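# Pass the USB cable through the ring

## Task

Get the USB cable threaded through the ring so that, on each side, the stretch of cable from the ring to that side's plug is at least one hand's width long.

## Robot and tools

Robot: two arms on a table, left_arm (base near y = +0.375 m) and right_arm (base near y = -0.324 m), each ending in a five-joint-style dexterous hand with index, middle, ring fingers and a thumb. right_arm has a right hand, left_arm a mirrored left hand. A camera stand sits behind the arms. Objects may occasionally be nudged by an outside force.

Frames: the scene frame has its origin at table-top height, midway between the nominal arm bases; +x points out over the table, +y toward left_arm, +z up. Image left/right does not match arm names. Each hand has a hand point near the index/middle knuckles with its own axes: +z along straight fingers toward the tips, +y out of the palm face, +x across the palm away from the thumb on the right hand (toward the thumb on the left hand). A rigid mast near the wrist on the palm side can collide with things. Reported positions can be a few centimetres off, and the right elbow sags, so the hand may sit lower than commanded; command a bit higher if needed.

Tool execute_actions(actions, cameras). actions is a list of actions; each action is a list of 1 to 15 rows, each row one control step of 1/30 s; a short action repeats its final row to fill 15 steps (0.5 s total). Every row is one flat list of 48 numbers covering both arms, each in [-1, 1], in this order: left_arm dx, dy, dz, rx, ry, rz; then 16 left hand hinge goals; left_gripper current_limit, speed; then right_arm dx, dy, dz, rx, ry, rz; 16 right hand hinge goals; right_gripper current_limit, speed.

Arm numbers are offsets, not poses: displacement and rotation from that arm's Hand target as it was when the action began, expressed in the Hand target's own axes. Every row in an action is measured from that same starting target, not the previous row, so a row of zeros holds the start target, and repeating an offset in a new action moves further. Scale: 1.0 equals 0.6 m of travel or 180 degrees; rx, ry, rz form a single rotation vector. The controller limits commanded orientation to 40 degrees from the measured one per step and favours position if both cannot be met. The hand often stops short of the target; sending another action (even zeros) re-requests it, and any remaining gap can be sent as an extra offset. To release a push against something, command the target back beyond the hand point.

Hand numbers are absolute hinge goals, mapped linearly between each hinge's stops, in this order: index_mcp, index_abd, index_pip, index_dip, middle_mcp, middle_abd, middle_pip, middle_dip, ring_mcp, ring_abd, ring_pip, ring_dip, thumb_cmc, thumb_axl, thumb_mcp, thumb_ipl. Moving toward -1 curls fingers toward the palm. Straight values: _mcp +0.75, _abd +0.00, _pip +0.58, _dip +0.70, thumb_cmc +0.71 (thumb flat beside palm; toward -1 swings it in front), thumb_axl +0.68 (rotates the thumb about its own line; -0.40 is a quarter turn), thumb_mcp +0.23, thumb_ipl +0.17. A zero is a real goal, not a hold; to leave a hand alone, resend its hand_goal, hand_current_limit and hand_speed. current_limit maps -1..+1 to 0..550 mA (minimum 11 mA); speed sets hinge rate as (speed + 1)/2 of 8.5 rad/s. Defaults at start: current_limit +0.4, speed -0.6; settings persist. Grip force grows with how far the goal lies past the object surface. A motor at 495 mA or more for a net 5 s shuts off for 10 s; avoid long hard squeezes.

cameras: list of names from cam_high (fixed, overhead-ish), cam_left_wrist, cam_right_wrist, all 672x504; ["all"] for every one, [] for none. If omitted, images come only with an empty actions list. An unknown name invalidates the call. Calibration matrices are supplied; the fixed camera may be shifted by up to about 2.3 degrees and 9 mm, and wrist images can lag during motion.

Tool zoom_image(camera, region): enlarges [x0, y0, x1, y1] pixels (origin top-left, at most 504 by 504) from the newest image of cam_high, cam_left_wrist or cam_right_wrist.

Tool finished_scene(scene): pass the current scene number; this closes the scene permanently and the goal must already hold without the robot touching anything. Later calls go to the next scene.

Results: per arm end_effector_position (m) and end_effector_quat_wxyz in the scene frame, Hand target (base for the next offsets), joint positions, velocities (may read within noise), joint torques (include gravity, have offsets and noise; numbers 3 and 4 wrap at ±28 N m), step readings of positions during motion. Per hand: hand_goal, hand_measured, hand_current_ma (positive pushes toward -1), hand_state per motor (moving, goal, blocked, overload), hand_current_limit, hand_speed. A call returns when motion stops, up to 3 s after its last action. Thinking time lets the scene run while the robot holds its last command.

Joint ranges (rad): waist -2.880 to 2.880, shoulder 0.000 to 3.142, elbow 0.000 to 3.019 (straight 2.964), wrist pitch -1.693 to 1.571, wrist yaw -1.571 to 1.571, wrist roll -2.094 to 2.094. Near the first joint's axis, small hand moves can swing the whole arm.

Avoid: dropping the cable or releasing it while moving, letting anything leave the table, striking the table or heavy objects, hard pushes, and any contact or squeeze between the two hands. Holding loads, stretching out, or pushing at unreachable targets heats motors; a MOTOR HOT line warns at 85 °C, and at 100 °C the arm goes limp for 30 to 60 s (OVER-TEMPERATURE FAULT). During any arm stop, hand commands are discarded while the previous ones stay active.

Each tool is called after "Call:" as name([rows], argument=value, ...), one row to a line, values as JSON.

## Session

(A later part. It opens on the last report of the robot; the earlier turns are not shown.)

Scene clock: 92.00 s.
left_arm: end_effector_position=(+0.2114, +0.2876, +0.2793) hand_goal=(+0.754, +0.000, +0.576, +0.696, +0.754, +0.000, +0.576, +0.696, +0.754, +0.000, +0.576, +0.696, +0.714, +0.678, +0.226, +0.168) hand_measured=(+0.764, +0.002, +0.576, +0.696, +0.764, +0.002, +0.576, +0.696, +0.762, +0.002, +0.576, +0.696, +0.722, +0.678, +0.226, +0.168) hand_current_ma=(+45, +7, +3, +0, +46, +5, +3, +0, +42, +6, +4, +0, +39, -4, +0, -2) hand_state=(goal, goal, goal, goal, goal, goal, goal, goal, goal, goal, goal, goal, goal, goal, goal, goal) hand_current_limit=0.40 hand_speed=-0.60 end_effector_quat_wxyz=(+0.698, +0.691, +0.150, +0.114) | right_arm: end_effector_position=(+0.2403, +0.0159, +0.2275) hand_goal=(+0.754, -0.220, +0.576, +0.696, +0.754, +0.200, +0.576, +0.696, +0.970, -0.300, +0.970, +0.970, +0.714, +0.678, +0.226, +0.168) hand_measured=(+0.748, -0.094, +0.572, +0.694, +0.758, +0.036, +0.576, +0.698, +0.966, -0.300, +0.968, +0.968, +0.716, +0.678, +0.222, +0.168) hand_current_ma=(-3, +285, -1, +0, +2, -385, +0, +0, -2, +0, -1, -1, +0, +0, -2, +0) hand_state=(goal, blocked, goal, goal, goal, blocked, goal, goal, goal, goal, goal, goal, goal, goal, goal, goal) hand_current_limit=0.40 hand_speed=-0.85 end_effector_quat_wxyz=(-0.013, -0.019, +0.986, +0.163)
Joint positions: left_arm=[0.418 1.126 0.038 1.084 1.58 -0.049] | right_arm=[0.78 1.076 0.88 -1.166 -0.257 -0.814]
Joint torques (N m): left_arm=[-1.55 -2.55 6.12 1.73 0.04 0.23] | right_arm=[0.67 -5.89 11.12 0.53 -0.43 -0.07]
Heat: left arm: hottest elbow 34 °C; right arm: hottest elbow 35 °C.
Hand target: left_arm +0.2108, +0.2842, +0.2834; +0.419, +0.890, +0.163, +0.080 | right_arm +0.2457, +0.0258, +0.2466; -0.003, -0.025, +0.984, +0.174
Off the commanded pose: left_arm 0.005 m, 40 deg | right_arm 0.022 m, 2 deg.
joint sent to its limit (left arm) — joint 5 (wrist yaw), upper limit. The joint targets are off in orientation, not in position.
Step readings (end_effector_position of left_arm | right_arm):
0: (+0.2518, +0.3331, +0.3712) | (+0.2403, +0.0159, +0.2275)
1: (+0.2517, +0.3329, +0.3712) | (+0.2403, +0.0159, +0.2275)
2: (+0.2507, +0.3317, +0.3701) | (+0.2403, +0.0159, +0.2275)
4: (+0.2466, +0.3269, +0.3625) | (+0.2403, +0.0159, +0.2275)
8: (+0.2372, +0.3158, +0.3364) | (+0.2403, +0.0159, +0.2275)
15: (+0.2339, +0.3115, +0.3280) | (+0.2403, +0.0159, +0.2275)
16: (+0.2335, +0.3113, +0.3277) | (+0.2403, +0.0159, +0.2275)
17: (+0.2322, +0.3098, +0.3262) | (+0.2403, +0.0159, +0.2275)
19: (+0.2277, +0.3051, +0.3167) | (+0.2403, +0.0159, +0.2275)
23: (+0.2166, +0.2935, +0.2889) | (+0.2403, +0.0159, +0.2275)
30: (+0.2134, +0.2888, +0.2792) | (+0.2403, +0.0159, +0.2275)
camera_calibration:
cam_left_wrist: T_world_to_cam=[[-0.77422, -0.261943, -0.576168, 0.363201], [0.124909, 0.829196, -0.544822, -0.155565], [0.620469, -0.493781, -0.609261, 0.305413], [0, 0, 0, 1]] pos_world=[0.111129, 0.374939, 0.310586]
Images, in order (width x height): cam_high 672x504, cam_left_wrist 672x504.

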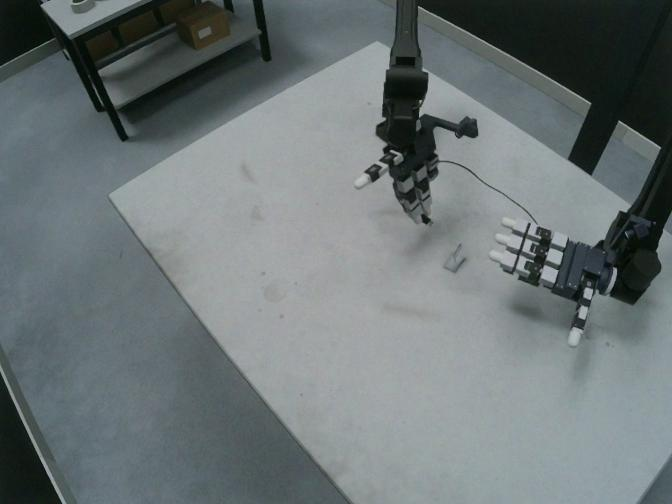

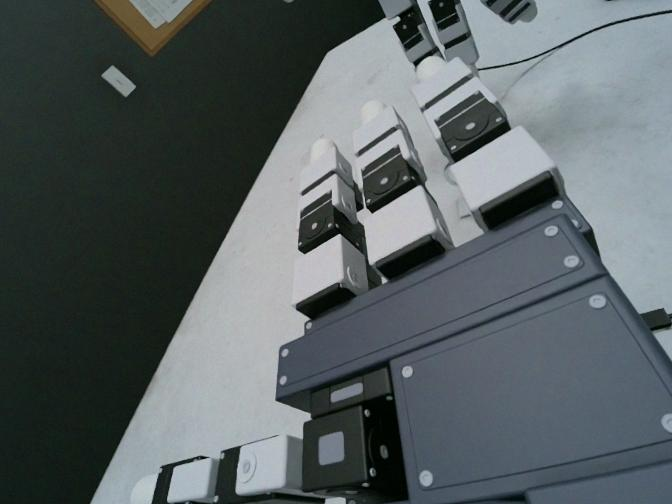

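Call:
execute_actions([
  [[0.012,0.0445,-0.077,0.0147,0.1005,-0.0922,0.754,0,0.576,0.696,0.754,0,0.576,0.696,0.754,0,0.576,0.696,0.714,0.678,0.226,0.168,0.4,-0.6,0,0,0,0,0,0,0.754,-0.22,0.576,0.696,0.754,0.2,0.576,0.696,0.97,-0.3,0.97,0.97,0.714,0.678,0.226,0.168,0.4,-0.85]],
  [[0,0,0,0.0147,0.1005,-0.0922,0.754,0,0.576,0.696,0.754,0,0.576,0.696,0.754,0,0.576,0.696,0.714,0.678,0.226,0.168,0.4,-0.6,0,0,0,0,0,0,0.754,-0.22,0.576,0.696,0.754,0.2,0.576,0.696,0.97,-0.3,0.97,0.97,0.714,0.678,0.226,0.168,0.4,-0.85]],
  [[0,0,0,0,0,0,0.754,0,0.576,0.696,0.754,0,0.576,0.696,0.754,0,0.576,0.696,0.714,0.678,0.226,0.168,0.4,-0.6,0,0,0,0,0,0,0.754,-0.22,0.576,0.696,0.754,0.2,0.576,0.696,0.97,-0.3,0.97,0.97,0.714,0.678,0.226,0.168,0.4,-0.85]],
], cameras=["cam_high","cam_left_wrist"])

Scene clock: 95.97 s.
left_arm: end_effector_position=(+0.2097, +0.3110, +0.3003) hand_goal=(+0.754, +0.000, +0.576, +0.696, +0.754, +0.000, +0.576, +0.696, +0.754, +0.000, +0.576, +0.696, +0.714, +0.678, +0.226, +0.168) hand_measured=(+0.764, +0.002, +0.576, +0.696, +0.764, +0.002, +0.576, +0.696, +0.764, +0.002, +0.576, +0.696, +0.724, +0.678, +0.226, +0.168) hand_current_ma=(+53, +6, +3, +0, +54, +5, +3, +0, +47, +6, +4, +0, +45, -4, +0, -2) hand_state=(goal, goal, goal, goal, goal, goal, goal, goal, goal, goal, goal, goal, goal, goal, goal, goal) hand_current_limit=0.40 hand_speed=-0.60 end_effector_quat_wxyz=(+0.456, +0.732, +0.463, +0.202) | right_arm: end_effector_position=(+0.2403, +0.0159, +0.2275) hand_goal=(+0.754, -0.220, +0.576, +0.696, +0.754, +0.200, +0.576, +0.696, +0.970, -0.300, +0.970, +0.970, +0.714, +0.678, +0.226, +0.168) hand_measured=(+0.748, -0.094, +0.572, +0.694, +0.758, +0.036, +0.576, +0.698, +0.966, -0.300, +0.968, +0.968, +0.716, +0.678, +0.222, +0.168) hand_current_ma=(-3, +285, -1, +0, +2, -385, +0, +0, -2, +0, -1, -1, +0, +0, -2, +0) hand_state=(goal, blocked, goal, goal, goal, blocked, goal, goal, goal, goal, goal, goal, goal, goal, goal, goal) hand_current_limit=0.40 hand_speed=-0.85 end_effector_quat_wxyz=(-0.013, -0.019, +0.986, +0.163)
Joint positions: left_arm=[0.224 0.055 0.354 -0.984 0.654 0.315] | right_arm=[0.78 1.076 0.88 -1.166 -0.257 -0.814]
Joint torques (N m): left_arm=[-1.32 2.61 14.94 1.09 0.32 0.24] | right_arm=[0.56 -5.83 11.1 0.61 -0.45 -0.04]
Heat: left arm: hottest elbow 34 °C; right arm: hottest elbow 36 °C.
Hand target: left_arm +0.2106, +0.3041, +0.3335; +0.448, +0.737, +0.455, +0.219 | right_arm +0.2457, +0.0258, +0.2466; -0.003, -0.025, +0.984, +0.174
Off the commanded pose: left_arm 0.034 m, 2 deg; orientation clipped at the end of an earlier action of this call | right_arm 0.022 m, 2 deg.
led back after a hold (left arm): the arm was led back toward your command in small steps, so it may still be short of it.
Step readings (end_effector_position of left_arm | right_arm):
0: (+0.2113, +0.2875, +0.2793) | (+0.2403, +0.0159, +0.2275)
1: (+0.2118, +0.2878, +0.2794) | (+0.2403, +0.0159, +0.2275)
2: (+0.2141, +0.2893, +0.2810) | (+0.2403, +0.0159, +0.2275)
4: (+0.2161, +0.2926, +0.2936) | (+0.2403, +0.0159, +0.2275)
8: (+0.2022, +0.2921, +0.3271) | (+0.2403, +0.0159, +0.2275)
15: (+0.2026, +0.2976, +0.3241) | (+0.2403, +0.0159, +0.2275)
16: (+0.2033, +0.2983, +0.3235) | (+0.2403, +0.0159, +0.2275) HELD (not all sent) left_arm
17: (+0.2033, +0.2986, +0.3237) | (+0.2403, +0.0159, +0.2275) HELD (not all sent) left_arm
19: (+0.2031, +0.2984, +0.3239) | (+0.2403, +0.0159, +0.2275) HELD (not all sent) left_arm
23: (+0.2054, +0.3009, +0.3246) | (+0.2403, +0.0159, +0.2275)
30: (+0.2082, +0.3085, +0.3322) | (+0.2403, +0.0159, +0.2275)
31: (+0.2078, +0.3079, +0.3331) | (+0.2403, +0.0159, +0.2275)
32: (+0.2077, +0.3074, +0.3333) | (+0.2403, +0.0159, +0.2275)
34: (+0.2087, +0.3073, +0.3322) | (+0.2403, +0.0159, +0.2275)
38: (+0.2113, +0.3085, +0.3272) | (+0.2403, +0.0159, +0.2275)
45: (+0.2118, +0.3094, +0.3195) | (+0.2403, +0.0159, +0.2275)
HELD (not all sent) left_arm: steps 16 to 19.
pose unreachable (left arm): on one or more control steps of this call, first in action 1 (counted from 0), this arm could not follow its commanded pose, so it was not sent that pose on those steps. It may still have moved: this result reports where it is.
cause: moving toward the commanded pose would bring two parts of the arm too close to each other (joints 2 (shoulder) and 3 (elbow) lie between them).
camera_calibration:
cam_left_wrist: T_world_to_cam=[[-0.718113, -0.562488, -0.409782, 0.411946], [-0.560361, 0.816531, -0.138821, -0.137589], [0.412685, 0.129936, -0.901558, 0.268152], [0, 0, 0, 1]] pos_world=[0.108062, 0.309217, 0.391463]
Images, in order (width x height): cam_high 672x504, cam_left_wrist 672x504.

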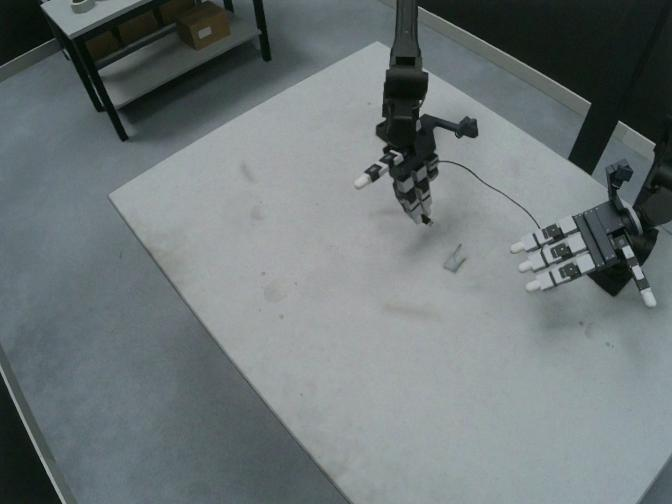

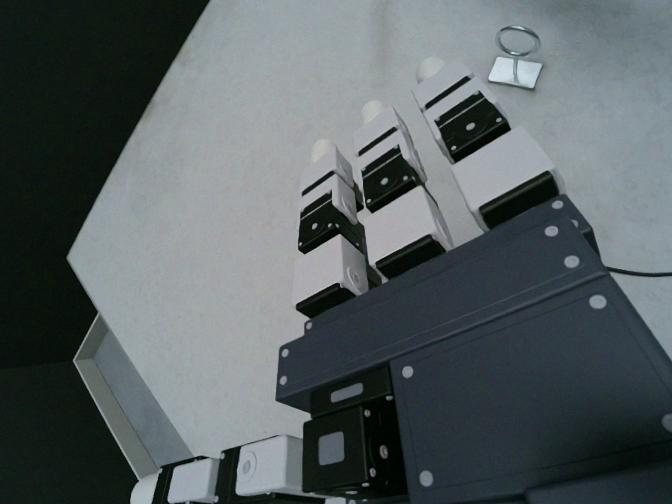

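Call:
execute_actions([
  [[-0.0433,0.0092,0.023,0.0294,-0.0545,0.053,0.754,0,0.576,0.696,0.754,0,0.576,0.696,0.754,0,0.576,0.696,0.714,0.678,0.226,0.168,0.4,-0.6,0,0,0,0,0,0,0.754,-0.22,0.576,0.696,0.754,0.2,0.576,0.696,0.97,-0.3,0.97,0.97,0.714,0.678,0.226,0.168,0.4,-0.85]],
  [[-0.0433,0.0092,0.023,0.0294,-0.0545,0.053,0.754,0,0.576,0.696,0.754,0,0.576,0.696,0.754,0,0.576,0.696,0.714,0.678,0.226,0.168,0.4,-0.6,0,0,0,0,0,0,0.754,-0.22,0.576,0.696,0.754,0.2,0.576,0.696,0.97,-0.3,0.97,0.97,0.714,0.678,0.226,0.168,0.4,-0.85]],
  [[0,0,0,0.0294,-0.0545,0.053,0.754,0,0.576,0.696,0.754,0,0.576,0.696,0.754,0,0.576,0.696,0.714,0.678,0.226,0.168,0.4,-0.6,0,0,0,0,0,0,0.754,-0.22,0.576,0.696,0.754,0.2,0.576,0.696,0.97,-0.3,0.97,0.97,0.714,0.678,0.226,0.168,0.4,-0.85]],
], cameras=["cam_high","cam_left_wrist"])

Scene clock: 98.63 s.
left_arm: end_effector_position=(+0.1949, +0.2408, +0.3040) hand_goal=(+0.754, +0.000, +0.576, +0.696, +0.754, +0.000, +0.576, +0.696, +0.754, +0.000, +0.576, +0.696, +0.714, +0.678, +0.226, +0.168) hand_measured=(+0.764, +0.002, +0.576, +0.696, +0.764, +0.002, +0.576, +0.696, +0.764, +0.002, +0.576, +0.696, +0.724, +0.678, +0.224, +0.168) hand_current_ma=(+53, +6, +3, +0, +54, +5, +3, +0, +47, +6, +4, +0, +45, -4, -7, -2) hand_state=(goal, goal, goal, goal, goal, goal, goal, goal, goal, goal, goal, goal, goal, goal, goal, goal) hand_current_limit=0.40 hand_speed=-0.60 end_effector_quat_wxyz=(+0.376, +0.909, +0.173, +0.044) | right_arm: end_effector_position=(+0.2403, +0.0159, +0.2275) hand_goal=(+0.754, -0.220, +0.576, +0.696, +0.754, +0.200, +0.576, +0.696, +0.970, -0.300, +0.970, +0.970, +0.714, +0.678, +0.226, +0.168) hand_measured=(+0.748, -0.094, +0.572, +0.694, +0.758, +0.036, +0.576, +0.698, +0.966, -0.300, +0.968, +0.968, +0.716, +0.678, +0.222, +0.168) hand_current_ma=(-3, +285, -1, +0, +2, -385, +0, +0, -2, +0, -1, -1, +0, +0, -2, +0) hand_state=(goal, blocked, goal, goal, goal, blocked, goal, goal, goal, goal, goal, goal, goal, goal, goal, goal) hand_current_limit=0.40 hand_speed=-0.85 end_effector_quat_wxyz=(-0.013, -0.019, +0.986, +0.163)
Joint positions: left_arm=[0.232 0.656 0.642 -1.453 0.772 1.351] | right_arm=[0.78 1.076 0.88 -1.166 -0.257 -0.814]
Joint torques (N m): left_arm=[0.67 -0.97 14.02 -0.01 1.06 0.21] | right_arm=[-0.62 -5.13 11.02 0.73 -0.42 -0.06]
Heat: left arm: hottest elbow 35 °C; right arm: hottest elbow 37 °C.
Hand target: left_arm +0.2035, +0.2452, +0.3311; +0.377, +0.910, +0.160, +0.066 | right_arm +0.2457, +0.0258, +0.2466; -0.003, -0.025, +0.984, +0.174
Off the commanded pose: left_arm 0.029 m, 3 deg | right_arm 0.022 m, 2 deg.
Step readings (end_effector_position of left_arm | right_arm):
0: (+0.2097, +0.3110, +0.3003) | (+0.2403, +0.0159, +0.2275)
1: (+0.2097, +0.3108, +0.3001) | (+0.2403, +0.0159, +0.2275)
2: (+0.2091, +0.3090, +0.2997) | (+0.2403, +0.0159, +0.2275)
4: (+0.2085, +0.3025, +0.2981) | (+0.2403, +0.0159, +0.2275)
8: (+0.2109, +0.2913, +0.2963) | (+0.2403, +0.0159, +0.2275)
15: (+0.2113, +0.2830, +0.2971) | (+0.2403, +0.0159, +0.2275)
16: (+0.2110, +0.2821, +0.2973) | (+0.2403, +0.0159, +0.2275)
17: (+0.2097, +0.2798, +0.2977) | (+0.2403, +0.0159, +0.2275)
19: (+0.2068, +0.2729, +0.2979) | (+0.2403, +0.0159, +0.2275)
23: (+0.2054, +0.2620, +0.2974) | (+0.2403, +0.0159, +0.2275)
30: (+0.2035, +0.2539, +0.2965) | (+0.2403, +0.0159, +0.2275)
31: (+0.2029, +0.2531, +0.2970) | (+0.2403, +0.0159, +0.2275)
32: (+0.2012, +0.2513, +0.2971) | (+0.2403, +0.0159, +0.2275)
34: (+0.1987, +0.2478, +0.2986) | (+0.2403, +0.0159, +0.2275)
38: (+0.2037, +0.2485, +0.3003) | (+0.2403, +0.0159, +0.2275)
45: (+0.2011, +0.2449, +0.3008) | (+0.2403, +0.0159, +0.2275)
camera_calibration:
cam_left_wrist: T_world_to_cam=[[-0.917342, 0.159755, -0.364638, 0.21442], [0.119907, 0.984292, 0.12958, -0.342674], [0.379612, 0.075146, -0.922089, 0.312601], [0, 0, 0, 1]] pos_world=[0.119118, 0.279546, 0.410835]
Images, in order (width x height): cam_high 672x504, cam_left_wrist 672x504.

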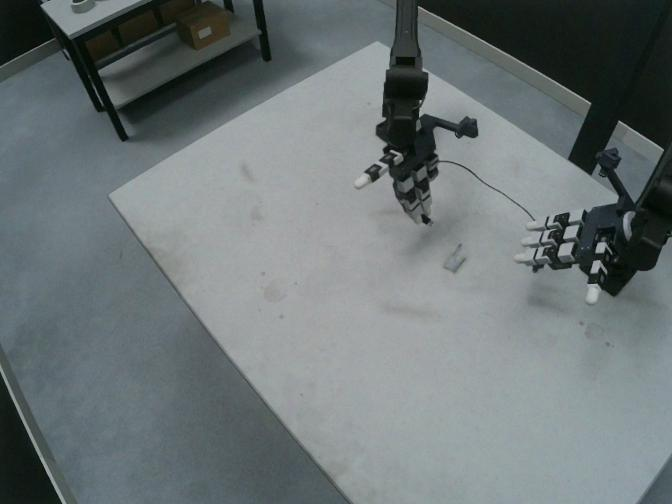

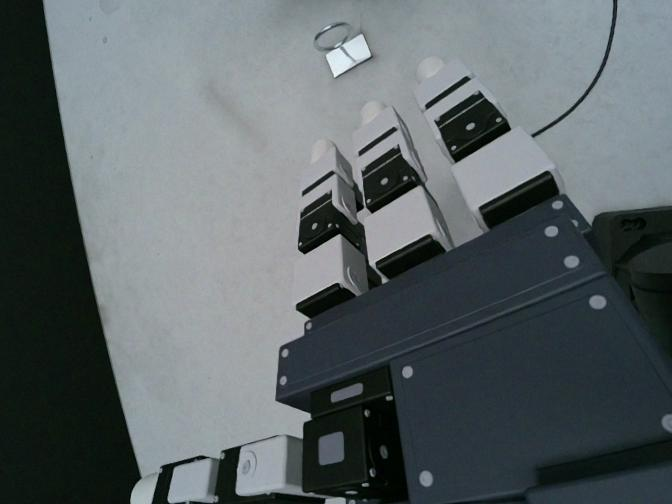

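Call:
execute_actions([
  [[0,0,0,0,0,0,0.754,0,0.576,0.696,0.754,0,0.576,0.696,0.754,0,0.576,0.696,0.714,0.678,0.226,0.168,0.4,-0.6,-0.0058,0.0382,0.0407,0,0,0,0.754,-0.22,0.576,0.696,0.754,0.2,0.576,0.696,0.97,-0.3,0.97,0.97,0.714,0.678,0.226,0.168,0.4,-0.85]],
  [[0,0,0,0,0,0,0.754,0,0.576,0.696,0.754,0,0.576,0.696,0.754,0,0.576,0.696,0.714,0.678,0.226,0.168,0.4,-0.6,-0.0058,0.0382,0.0407,0,0,0,0.754,-0.22,0.576,0.696,0.754,0.2,0.576,0.696,0.97,-0.3,0.97,0.97,0.714,0.678,0.226,0.168,0.4,-0.85]],
], cameras=["all"])

Call:
zoom_image(camera="cam_left_wrist", region=[270, 0, 390, 120])

Call:
zoom_image(camera="cam_high", region=[410, 210, 480, 280])

Scene clock: 100.70 s.
left_arm: end_effector_position=(+0.1939, +0.2408, +0.3045) hand_goal=(+0.754, +0.000, +0.576, +0.696, +0.754, +0.000, +0.576, +0.696, +0.754, +0.000, +0.576, +0.696, +0.714, +0.678, +0.226, +0.168) hand_measured=(+0.764, +0.002, +0.576, +0.696, +0.764, +0.002, +0.576, +0.696, +0.764, +0.002, +0.576, +0.696, +0.724, +0.678, +0.224, +0.168) hand_current_ma=(+53, +6, +3, +0, +54, +5, +3, +0, +47, +6, +4, +0, +45, -4, -7, -2) hand_state=(goal, goal, goal, goal, goal, goal, goal, goal, goal, goal, goal, goal, goal, goal, goal, goal) hand_current_limit=0.40 hand_speed=-0.60 end_effector_quat_wxyz=(+0.376, +0.910, +0.169, +0.041) | right_arm: end_effector_position=(+0.2372, +0.0692, +0.1940) hand_goal=(+0.754, -0.220, +0.576, +0.696, +0.754, +0.200, +0.576, +0.696, +0.970, -0.300, +0.970, +0.970, +0.714, +0.678, +0.226, +0.168) hand_measured=(+0.748, -0.094, +0.572, +0.694, +0.758, +0.036, +0.578, +0.698, +0.966, -0.300, +0.968, +0.968, +0.716, +0.678, +0.222, +0.168) hand_current_ma=(-3, +285, -1, +0, +2, -385, +0, +0, -2, +0, -1, -1, +0, +0, -2, +0) hand_state=(goal, blocked, goal, goal, goal, blocked, goal, goal, goal, goal, goal, goal, goal, goal, goal, goal) hand_current_limit=0.40 hand_speed=-0.85 end_effector_quat_wxyz=(-0.021, -0.027, +0.987, +0.154)
Joint positions: left_arm=[0.235 0.664 0.648 -1.467 0.772 1.371] | right_arm=[0.898 1.219 0.903 -1.043 -0.232 -0.714]
Joint torques (N m): left_arm=[0.73 -0.97 14.02 -0.01 1.17 0.21] | right_arm=[0.5 -7.71 11.22 1.42 -0.23 0.06]
Heat: left arm: hottest elbow 35 °C; right arm: hottest elbow 37 °C.
Hand target: left_arm +0.2035, +0.2452, +0.3312; +0.377, +0.910, +0.160, +0.066 | right_arm +0.2496, +0.0859, +0.2162; -0.004, -0.025, +0.985, +0.174
Off the commanded pose: left_arm 0.028 m, 3 deg | right_arm 0.030 m, 3 deg.
Step readings (end_effector_position of left_arm | right_arm):
0: (+0.1948, +0.2408, +0.3040) | (+0.2403, +0.0159, +0.2275)
1: (+0.1948, +0.2408, +0.3040) | (+0.2401, +0.0160, +0.2275)
2: (+0.1946, +0.2407, +0.3039) | (+0.2398, +0.0165, +0.2268)
4: (+0.1945, +0.2408, +0.3038) | (+0.2382, +0.0214, +0.2242)
8: (+0.1945, +0.2409, +0.3040) | (+0.2329, +0.0357, +0.2126)
15: (+0.1941, +0.2408, +0.3044) | (+0.2337, +0.0398, +0.2065)
16: (+0.1941, +0.2408, +0.3044) | (+0.2339, +0.0401, +0.2069)
17: (+0.1940, +0.2407, +0.3044) | (+0.2345, +0.0416, +0.2072)
19: (+0.1940, +0.2407, +0.3044) | (+0.2367, +0.0473, +0.2067)
23: (+0.1940, +0.2408, +0.3045) | (+0.2366, +0.0640, +0.2006)
30: (+0.1939, +0.2408, +0.3045) | (+0.2362, +0.0687, +0.1931)
camera_calibration:
cam_left_wrist: T_world_to_cam=[[-0.916596, 0.169635, -0.362043, 0.210482], [0.130536, 0.982878, 0.130044, -0.344511], [0.377904, 0.0719383, -0.923046, 0.314862], [0, 0, 0, 1]] pos_world=[0.11891, 0.280256, 0.411637]
cam_right_wrist: T_world_to_cam=[[0.721692, 0.661853, 0.202756, -0.225727], [0.474208, -0.686099, 0.55172, -0.224681], [0.504269, -0.302024, -0.809008, 0.18739], [0, 0, 0, 1]] pos_world=[0.174956, 0.051841, 0.321328]

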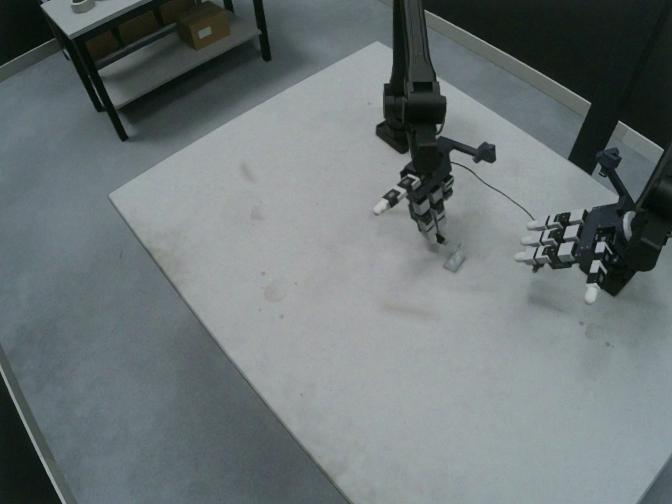

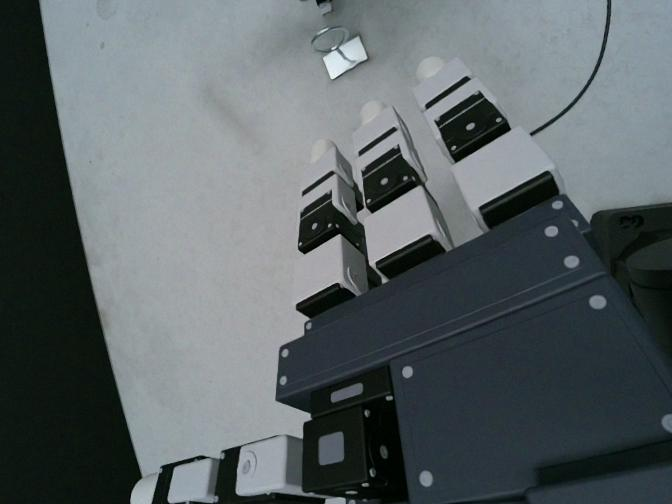

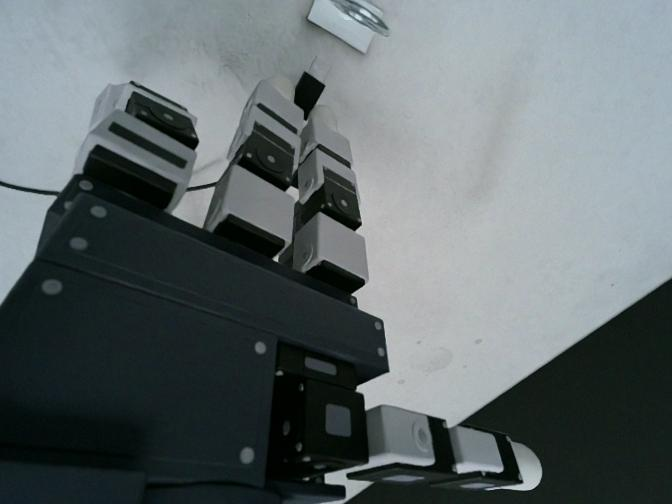

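Scaled by 4.200 from the camera's 672x504 image, which has a finer 960x720 frame.

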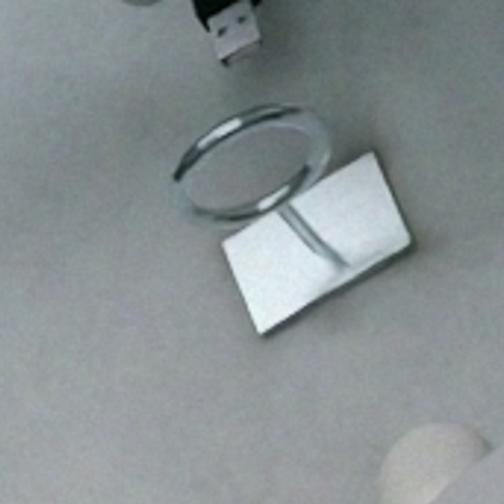

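Scaled by 7.200 from the camera's 672x504 image, which has a finer 960x720 frame.

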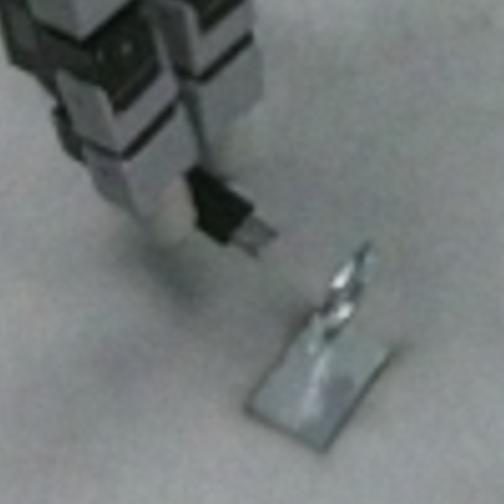

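Call:
zoom_image(camera="cam_left_wrist", region=[300, 0, 350, 50])

Call:
zoom_image(camera="cam_high", region=[430, 225, 465, 260])

Call:
zoom_image(camera="cam_right_wrist", region=[280, 0, 400, 120])

Scaled by 10.080 from the camera's 672x504 image, which has a finer 960x720 frame.

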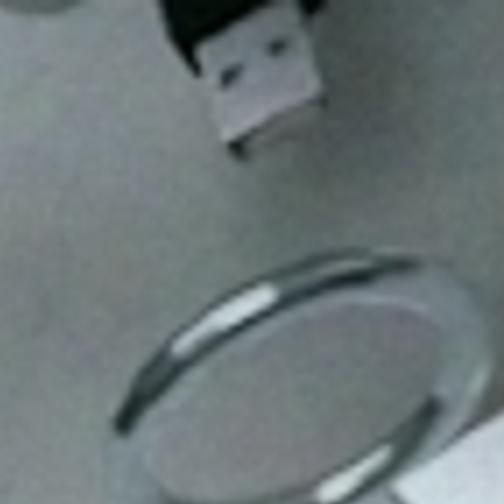

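Scaled by 14.400 from the camera's 672x504 image, which has a finer 960x720 frame.

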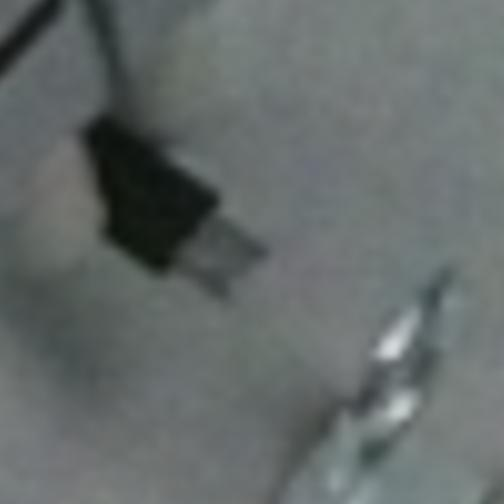

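Scaled by 4.200 from the camera's 672x504 image, which has a finer 960x720 frame.

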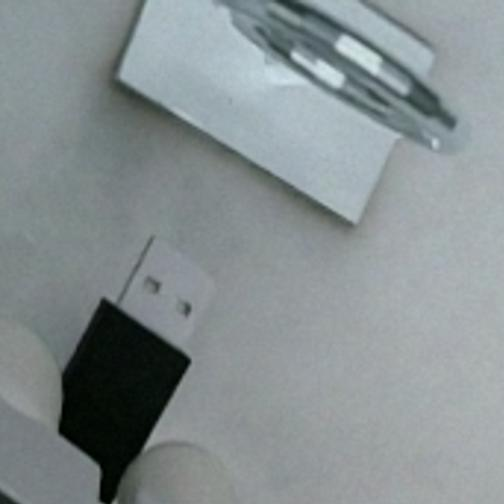

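Call:
execute_actions(actions=[])

Scene clock: 102.13 s.
left_arm: end_effector_position=(+0.1939, +0.2408, +0.3046) hand_goal=(+0.754, +0.000, +0.576, +0.696, +0.754, +0.000, +0.576, +0.696, +0.754, +0.000, +0.576, +0.696, +0.714, +0.678, +0.226, +0.168) hand_measured=(+0.764, +0.002, +0.576, +0.696, +0.764, +0.002, +0.576, +0.696, +0.764, +0.002, +0.576, +0.696, +0.724, +0.678, +0.224, +0.168) hand_current_ma=(+53, +6, +3, +0, +54, +5, +3, +0, +47, +6, +4, +0, +45, -4, -7, -2) hand_state=(goal, goal, goal, goal, goal, goal, goal, goal, goal, goal, goal, goal, goal, goal, goal, goal) hand_current_limit=0.40 hand_speed=-0.60 end_effector_quat_wxyz=(+0.376, +0.910, +0.169, +0.041) | right_arm: end_effector_position=(+0.2373, +0.0692, +0.1940) hand_goal=(+0.754, -0.220, +0.576, +0.696, +0.754, +0.200, +0.576, +0.696, +0.970, -0.300, +0.970, +0.970, +0.714, +0.678, +0.226, +0.168) hand_measured=(+0.748, -0.094, +0.572, +0.694, +0.758, +0.036, +0.578, +0.698, +0.966, -0.300, +0.968, +0.968, +0.716, +0.678, +0.222, +0.168) hand_current_ma=(-3, +285, -1, +0, +2, -385, +0, +0, -2, +0, -1, -1, +0, +0, -2, +0) hand_state=(goal, blocked, goal, goal, goal, blocked, goal, goal, goal, goal, goal, goal, goal, goal, goal, goal) hand_current_limit=0.40 hand_speed=-0.85 end_effector_quat_wxyz=(-0.021, -0.027, +0.987, +0.154)
Joint positions: left_arm=[0.235 0.664 0.648 -1.467 0.772 1.371] | right_arm=[0.898 1.219 0.903 -1.043 -0.232 -0.714]
Joint velocities: within noise
Joint torques (N m): left_arm=[0.73 -0.91 14.05 -0.02 1.16 0.23] | right_arm=[0.56 -7.71 11.11 1.63 -0.26 0.05]
Heat: left arm: hottest elbow 36 °C; right arm: hottest elbow 37 °C.
Hand target: left_arm +0.2035, +0.2452, +0.3312; +0.377, +0.910, +0.160, +0.066 | right_arm +0.2496, +0.0859, +0.2162; -0.004, -0.025, +0.985, +0.174
Off the commanded pose: left_arm 0.028 m, 3 deg | right_arm 0.030 m, 3 deg.
camera_calibration:
cam_left_wrist: T_world_to_cam=[[-0.916438, 0.169963, -0.36229, 0.210489], [0.1308, 0.982821, 0.130208, -0.344495], [0.378197, 0.0719397, -0.922926, 0.314785], [0, 0, 0, 1]] pos_world=[0.118909, 0.280156, 0.411637]
cam_right_wrist: T_world_to_cam=[[0.721973, 0.661574, 0.202671, -0.225735], [0.47401, -0.686285, 0.551658, -0.224616], [0.504053, -0.302214, -0.809072, 0.187459], [0, 0, 0, 1]] pos_world=[0.174956, 0.0518425, 0.321329]

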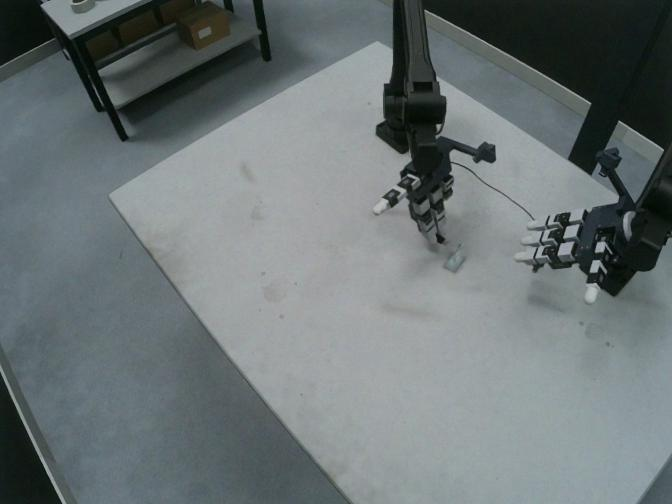

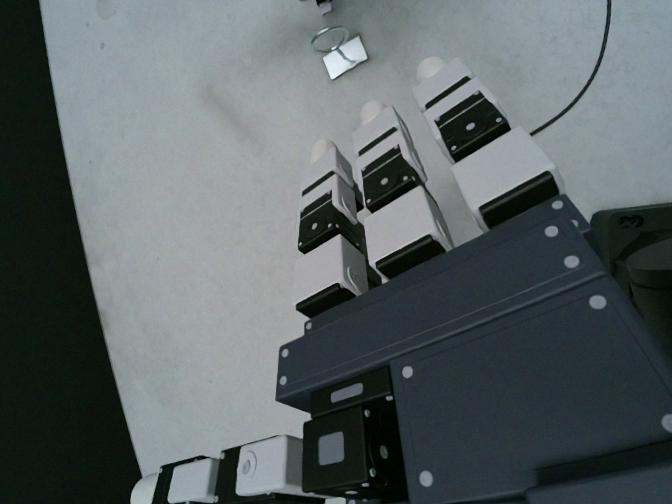

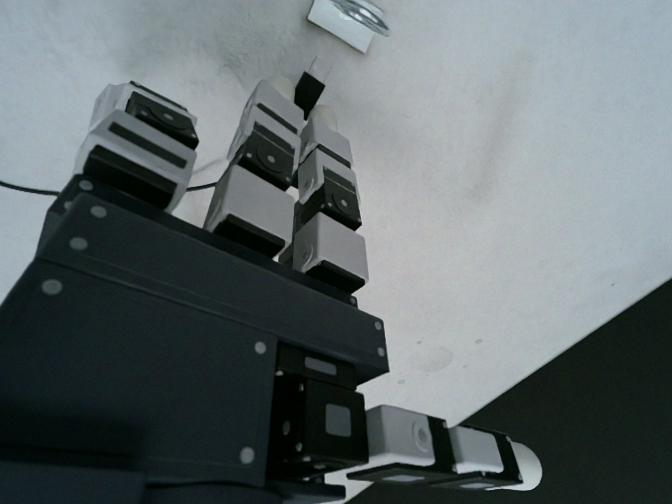

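Call:
zoom_image(camera="cam_high", region=[410, 210, 500, 278])

Call:
zoom_image(camera="cam_left_wrist", region=[270, 0, 390, 90])

Call:
zoom_image(camera="cam_right_wrist", region=[240, 0, 400, 120])

Scaled by 5.600 from the camera's 672x504 image, which has a finer 960x720 frame.

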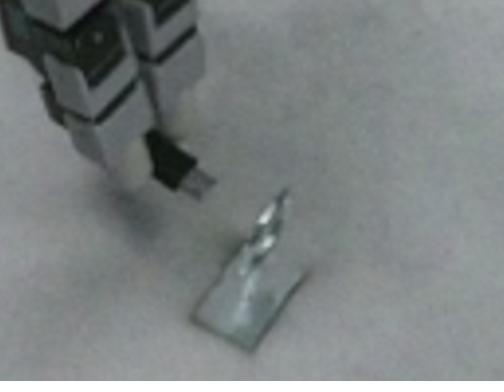

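Scaled by 4.200 from the camera's 672x504 image, which has a finer 960x720 frame.

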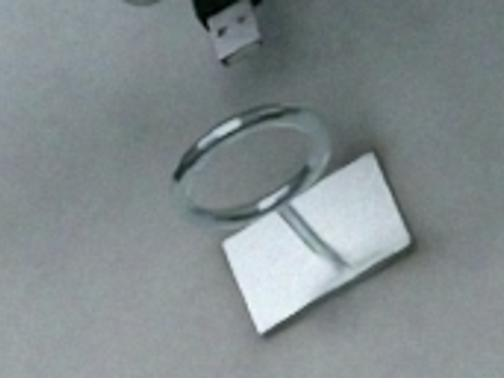

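Scaled by 3.150 from the camera's 672x504 image, which has a finer 960x720 frame.

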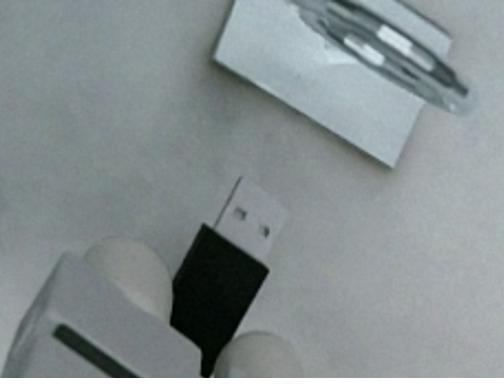

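Call:
execute_actions([
  [[0,0,0,0,0,0,0.754,0,0.576,0.696,0.754,0,0.576,0.696,0.754,0,0.576,0.696,0.714,0.678,0.226,0.168,0.4,-0.6,-0.0095,0.0249,-0.0016,0,0,0,0.754,-0.22,0.576,0.696,0.754,0.2,0.576,0.696,0.97,-0.3,0.97,0.97,0.714,0.678,0.226,0.168,0.4,-0.85]],
], cameras=["cam_high","cam_left_wrist","cam_right_wrist"])

Call:
zoom_image(camera="cam_high", region=[410, 210, 500, 278])

Call:
zoom_image(camera="cam_left_wrist", region=[270, 0, 390, 90])

Call:
zoom_image(camera="cam_right_wrist", region=[240, 0, 400, 120])

Scene clock: 103.80 s.
left_arm: end_effector_position=(+0.1939, +0.2408, +0.3046) hand_goal=(+0.754, +0.000, +0.576, +0.696, +0.754, +0.000, +0.576, +0.696, +0.754, +0.000, +0.576, +0.696, +0.714, +0.678, +0.226, +0.168) hand_measured=(+0.764, +0.002, +0.576, +0.696, +0.764, +0.002, +0.576, +0.696, +0.764, +0.002, +0.576, +0.696, +0.724, +0.678, +0.224, +0.168) hand_current_ma=(+53, +6, +3, +0, +54, +5, +3, +0, +47, +6, +4, +0, +45, -4, -7, -2) hand_state=(goal, goal, goal, goal, goal, goal, goal, goal, goal, goal, goal, goal, goal, goal, goal, goal) hand_current_limit=0.40 hand_speed=-0.60 end_effector_quat_wxyz=(+0.376, +0.910, +0.169, +0.041) | right_arm: end_effector_position=(+0.2454, +0.0837, +0.2034) hand_goal=(+0.754, -0.220, +0.576, +0.696, +0.754, +0.200, +0.576, +0.696, +0.970, -0.300, +0.970, +0.970, +0.714, +0.678, +0.226, +0.168) hand_measured=(+0.748, -0.094, +0.572, +0.694, +0.758, +0.036, +0.578, +0.698, +0.966, -0.300, +0.968, +0.968, +0.716, +0.678, +0.222, +0.168) hand_current_ma=(-3, +285, -1, +0, +2, -385, +0, +0, -2, +0, -1, -1, +0, +0, -2, +0) hand_state=(goal, blocked, goal, goal, goal, blocked, goal, goal, goal, goal, goal, goal, goal, goal, goal, goal) hand_current_limit=0.40 hand_speed=-0.85 end_effector_quat_wxyz=(-0.016, -0.026, +0.987, +0.159)
Joint positions: left_arm=[0.235 0.664 0.648 -1.467 0.772 1.371] | right_arm=[0.908 1.248 0.948 -1.043 -0.228 -0.7]
Joint torques (N m): left_arm=[0.85 -0.91 14.04 -0.05 1.16 0.22] | right_arm=[0.73 -7.71 11.07 1.32 -0.23 0.03]
Heat: left arm: hottest elbow 36 °C; right arm: hottest elbow 37 °C.
Hand target: left_arm +0.2035, +0.2452, +0.3312; +0.377, +0.910, +0.160, +0.066 | right_arm +0.2547, +0.0998, +0.2223; -0.003, -0.025, +0.985, +0.174
Off the commanded pose: left_arm 0.029 m, 3 deg | right_arm 0.026 m, 2 deg.
Step readings (end_effector_position of left_arm | right_arm):
0: (+0.1939, +0.2408, +0.3046) | (+0.2373, +0.0692, +0.1940)
1: (+0.1939, +0.2408, +0.3046) | (+0.2374, +0.0693, +0.1941)
2: (+0.1939, +0.2408, +0.3046) | (+0.2378, +0.0695, +0.1945)
4: (+0.1939, +0.2408, +0.3046) | (+0.2393, +0.0726, +0.1966)
8: (+0.1939, +0.2408, +0.3046) | (+0.2441, +0.0807, +0.2029)
15: (+0.1939, +0.2408, +0.3046) | (+0.2452, +0.0837, +0.2041)
camera_calibration:
cam_left_wrist: T_world_to_cam=[[-0.916438, 0.169963, -0.36229, 0.210489], [0.1308, 0.982821, 0.130208, -0.344495], [0.378197, 0.0719397, -0.922926, 0.314785], [0, 0, 0, 1]] pos_world=[0.118909, 0.280156, 0.411637]
cam_right_wrist: T_world_to_cam=[[0.722441, 0.656898, 0.215786, -0.245556], [0.466313, -0.69332, 0.549418, -0.220723], [0.510521, -0.296298, -0.807203, 0.192924], [0, 0, 0, 1]] pos_world=[0.181834, 0.0654368, 0.329985]

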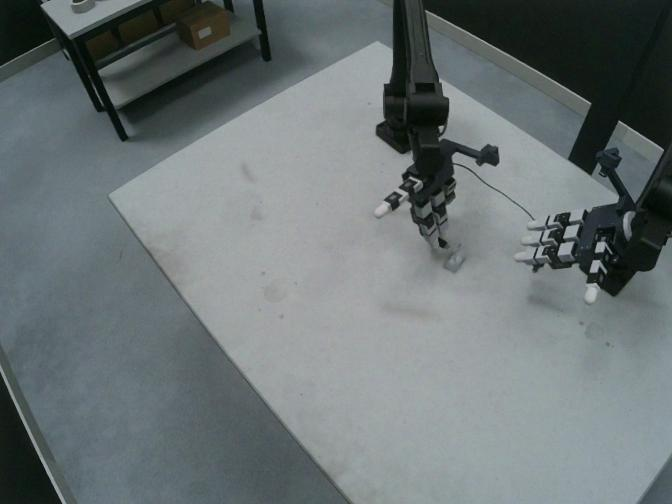

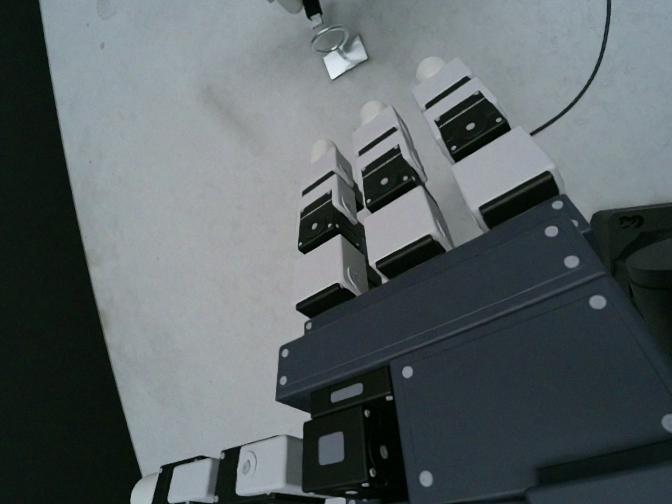

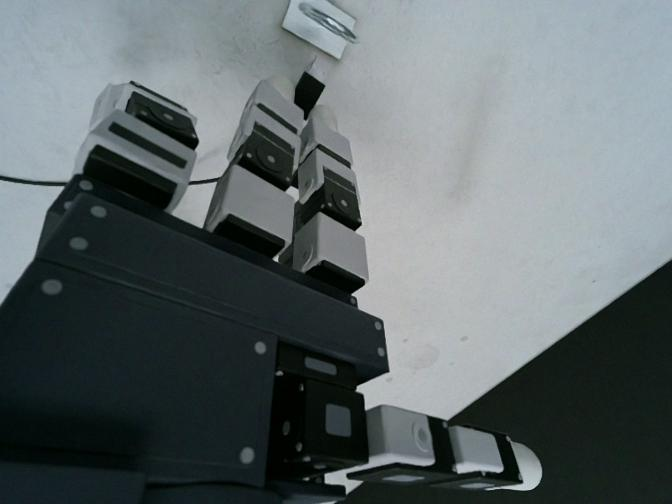

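Scaled by 5.600 from the camera's 672x504 image, which has a finer 960x720 frame.

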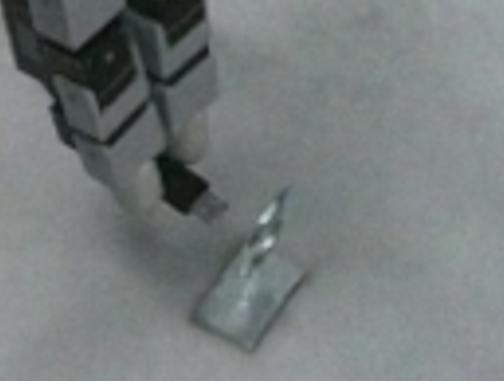

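Scaled by 4.200 from the camera's 672x504 image, which has a finer 960x720 frame.

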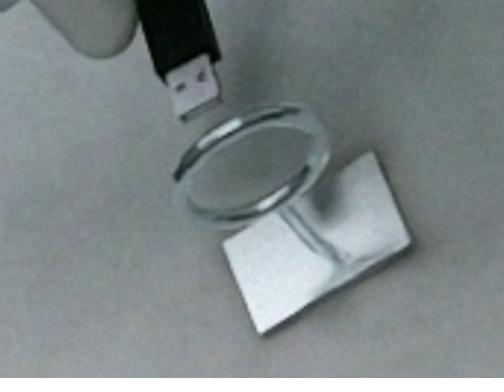

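Scaled by 3.150 from the camera's 672x504 image, which has a finer 960x720 frame.

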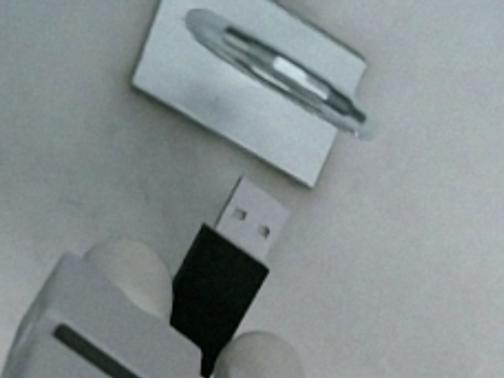

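Call:
execute_actions([
  [[0,0,0,0,0,0,0.754,0,0.576,0.696,0.754,0,0.576,0.696,0.754,0,0.576,0.696,0.714,0.678,0.226,0.168,0.4,-0.6,0.013,0.0167,0.0078,0,0,0,0.754,-0.22,0.576,0.696,0.754,0.2,0.576,0.696,0.97,-0.3,0.97,0.97,0.714,0.678,0.226,0.168,0.4,-0.85]],
], cameras=["cam_high","cam_left_wrist","cam_right_wrist"])

Call:
zoom_image(camera="cam_high", region=[430, 225, 480, 265])

Call:
zoom_image(camera="cam_left_wrist", region=[290, 0, 370, 60])

Call:
zoom_image(camera="cam_right_wrist", region=[260, 0, 380, 90])

Scene clock: 105.30 s.
left_arm: end_effector_position=(+0.1939, +0.2408, +0.3046) hand_goal=(+0.754, +0.000, +0.576, +0.696, +0.754, +0.000, +0.576, +0.696, +0.754, +0.000, +0.576, +0.696, +0.714, +0.678, +0.226, +0.168) hand_measured=(+0.764, +0.002, +0.576, +0.696, +0.764, +0.002, +0.576, +0.696, +0.764, +0.002, +0.576, +0.696, +0.724, +0.678, +0.224, +0.168) hand_current_ma=(+53, +6, +3, +0, +54, +5, +3, +0, +47, +6, +4, +0, +45, -4, -7, -2) hand_state=(goal, goal, goal, goal, goal, goal, goal, goal, goal, goal, goal, goal, goal, goal, goal, goal) hand_current_limit=0.40 hand_speed=-0.60 end_effector_quat_wxyz=(+0.376, +0.910, +0.169, +0.041) | right_arm: end_effector_position=(+0.2342, +0.0922, +0.1996) hand_goal=(+0.754, -0.220, +0.576, +0.696, +0.754, +0.200, +0.576, +0.696, +0.970, -0.300, +0.970, +0.970, +0.714, +0.678, +0.226, +0.168) hand_measured=(+0.748, -0.094, +0.572, +0.694, +0.758, +0.036, +0.578, +0.698, +0.966, -0.300, +0.968, +0.968, +0.716, +0.678, +0.222, +0.168) hand_current_ma=(-3, +285, -1, +0, +2, -385, +0, +0, -2, +0, -1, -1, +0, +0, -2, +0) hand_state=(goal, blocked, goal, goal, goal, blocked, goal, goal, goal, goal, goal, goal, goal, goal, goal, goal) hand_current_limit=0.40 hand_speed=-0.85 end_effector_quat_wxyz=(-0.019, -0.027, +0.987, +0.154)
Joint positions: left_arm=[0.235 0.664 0.648 -1.467 0.772 1.371] | right_arm=[0.948 1.256 0.948 -1.039 -0.218 -0.665]
Joint torques (N m): left_arm=[0.73 -0.97 14.02 -0.05 1.17 0.22] | right_arm=[-0.03 -7.53 11.45 1.46 -0.22 0.03]
Heat: left arm: hottest elbow 37 °C; right arm: hottest elbow 37 °C.
Hand target: left_arm +0.2035, +0.2452, +0.3312; +0.377, +0.910, +0.160, +0.066 | right_arm +0.2464, +0.1104, +0.2213; -0.003, -0.025, +0.985, +0.174
Off the commanded pose: left_arm 0.029 m, 3 deg | right_arm 0.031 m, 3 deg.
Step readings (end_effector_position of left_arm | right_arm):
0: (+0.1939, +0.2408, +0.3046) | (+0.2454, +0.0837, +0.2034)
1: (+0.1939, +0.2408, +0.3046) | (+0.2453, +0.0838, +0.2034)
2: (+0.1939, +0.2408, +0.3046) | (+0.2453, +0.0838, +0.2031)
4: (+0.1939, +0.2408, +0.3046) | (+0.2432, +0.0852, +0.2024)
8: (+0.1939, +0.2408, +0.3046) | (+0.2360, +0.0904, +0.2007)
15: (+0.1939, +0.2408, +0.3046) | (+0.2339, +0.0922, +0.1996)
camera_calibration:
cam_left_wrist: T_world_to_cam=[[-0.916438, 0.169963, -0.36229, 0.210489], [0.1308, 0.982821, 0.130208, -0.344495], [0.378197, 0.0719397, -0.922926, 0.314785], [0, 0, 0, 1]] pos_world=[0.118909, 0.280156, 0.411637]
cam_right_wrist: T_world_to_cam=[[0.720827, 0.662002, 0.205331, -0.24028], [0.472232, -0.685915, 0.553641, -0.210442], [0.507351, -0.302116, -0.807045, 0.199329], [0, 0, 0, 1]] pos_world=[0.171448, 0.0749408, 0.326713]

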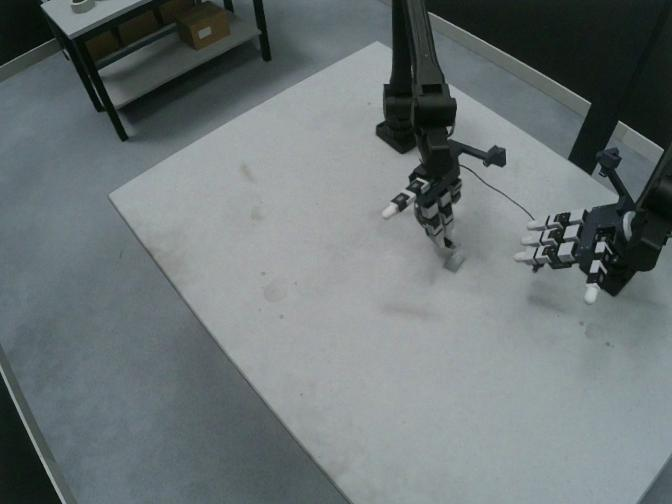

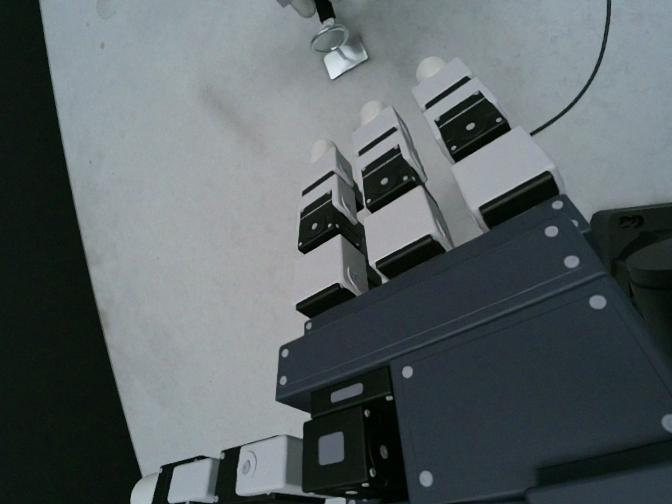

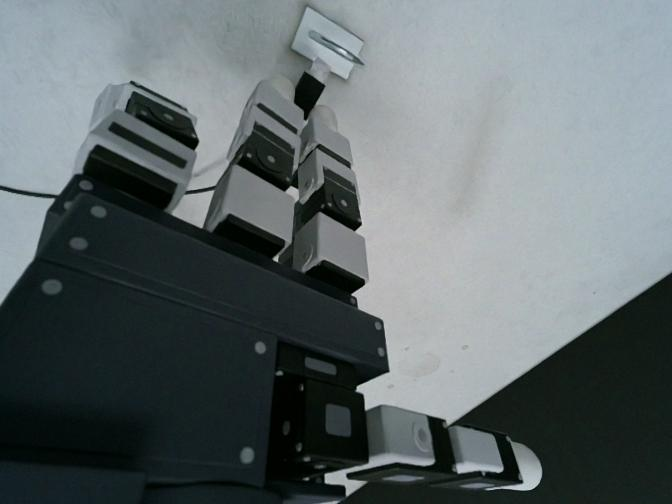

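Scaled by 10.080 from the camera's 672x504 image, which has a finer 960x720 frame.

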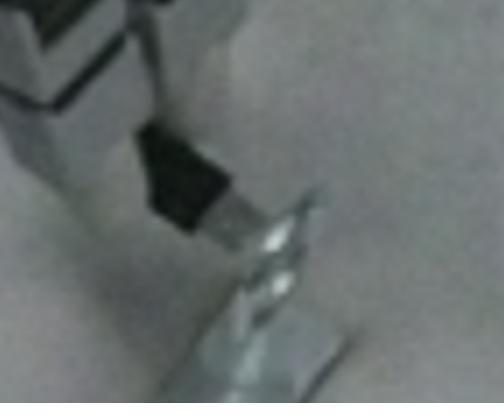

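Scaled by 6.300 from the camera's 672x504 image, which has a finer 960x720 frame.

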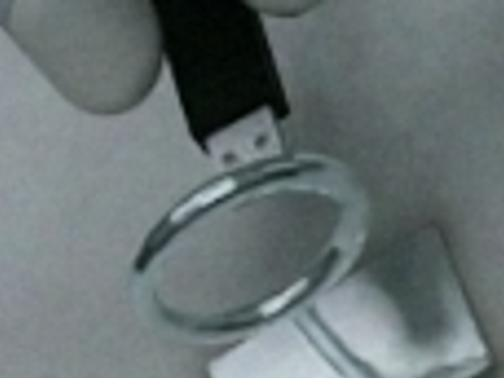

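Scaled by 4.200 from the camera's 672x504 image, which has a finer 960x720 frame.

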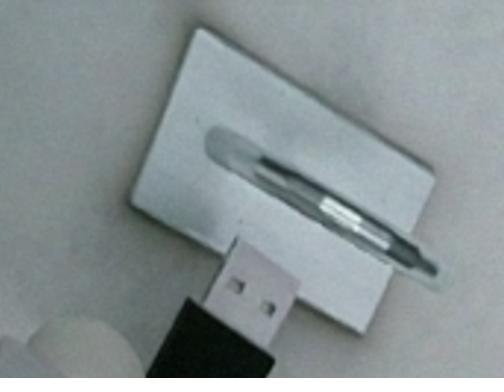

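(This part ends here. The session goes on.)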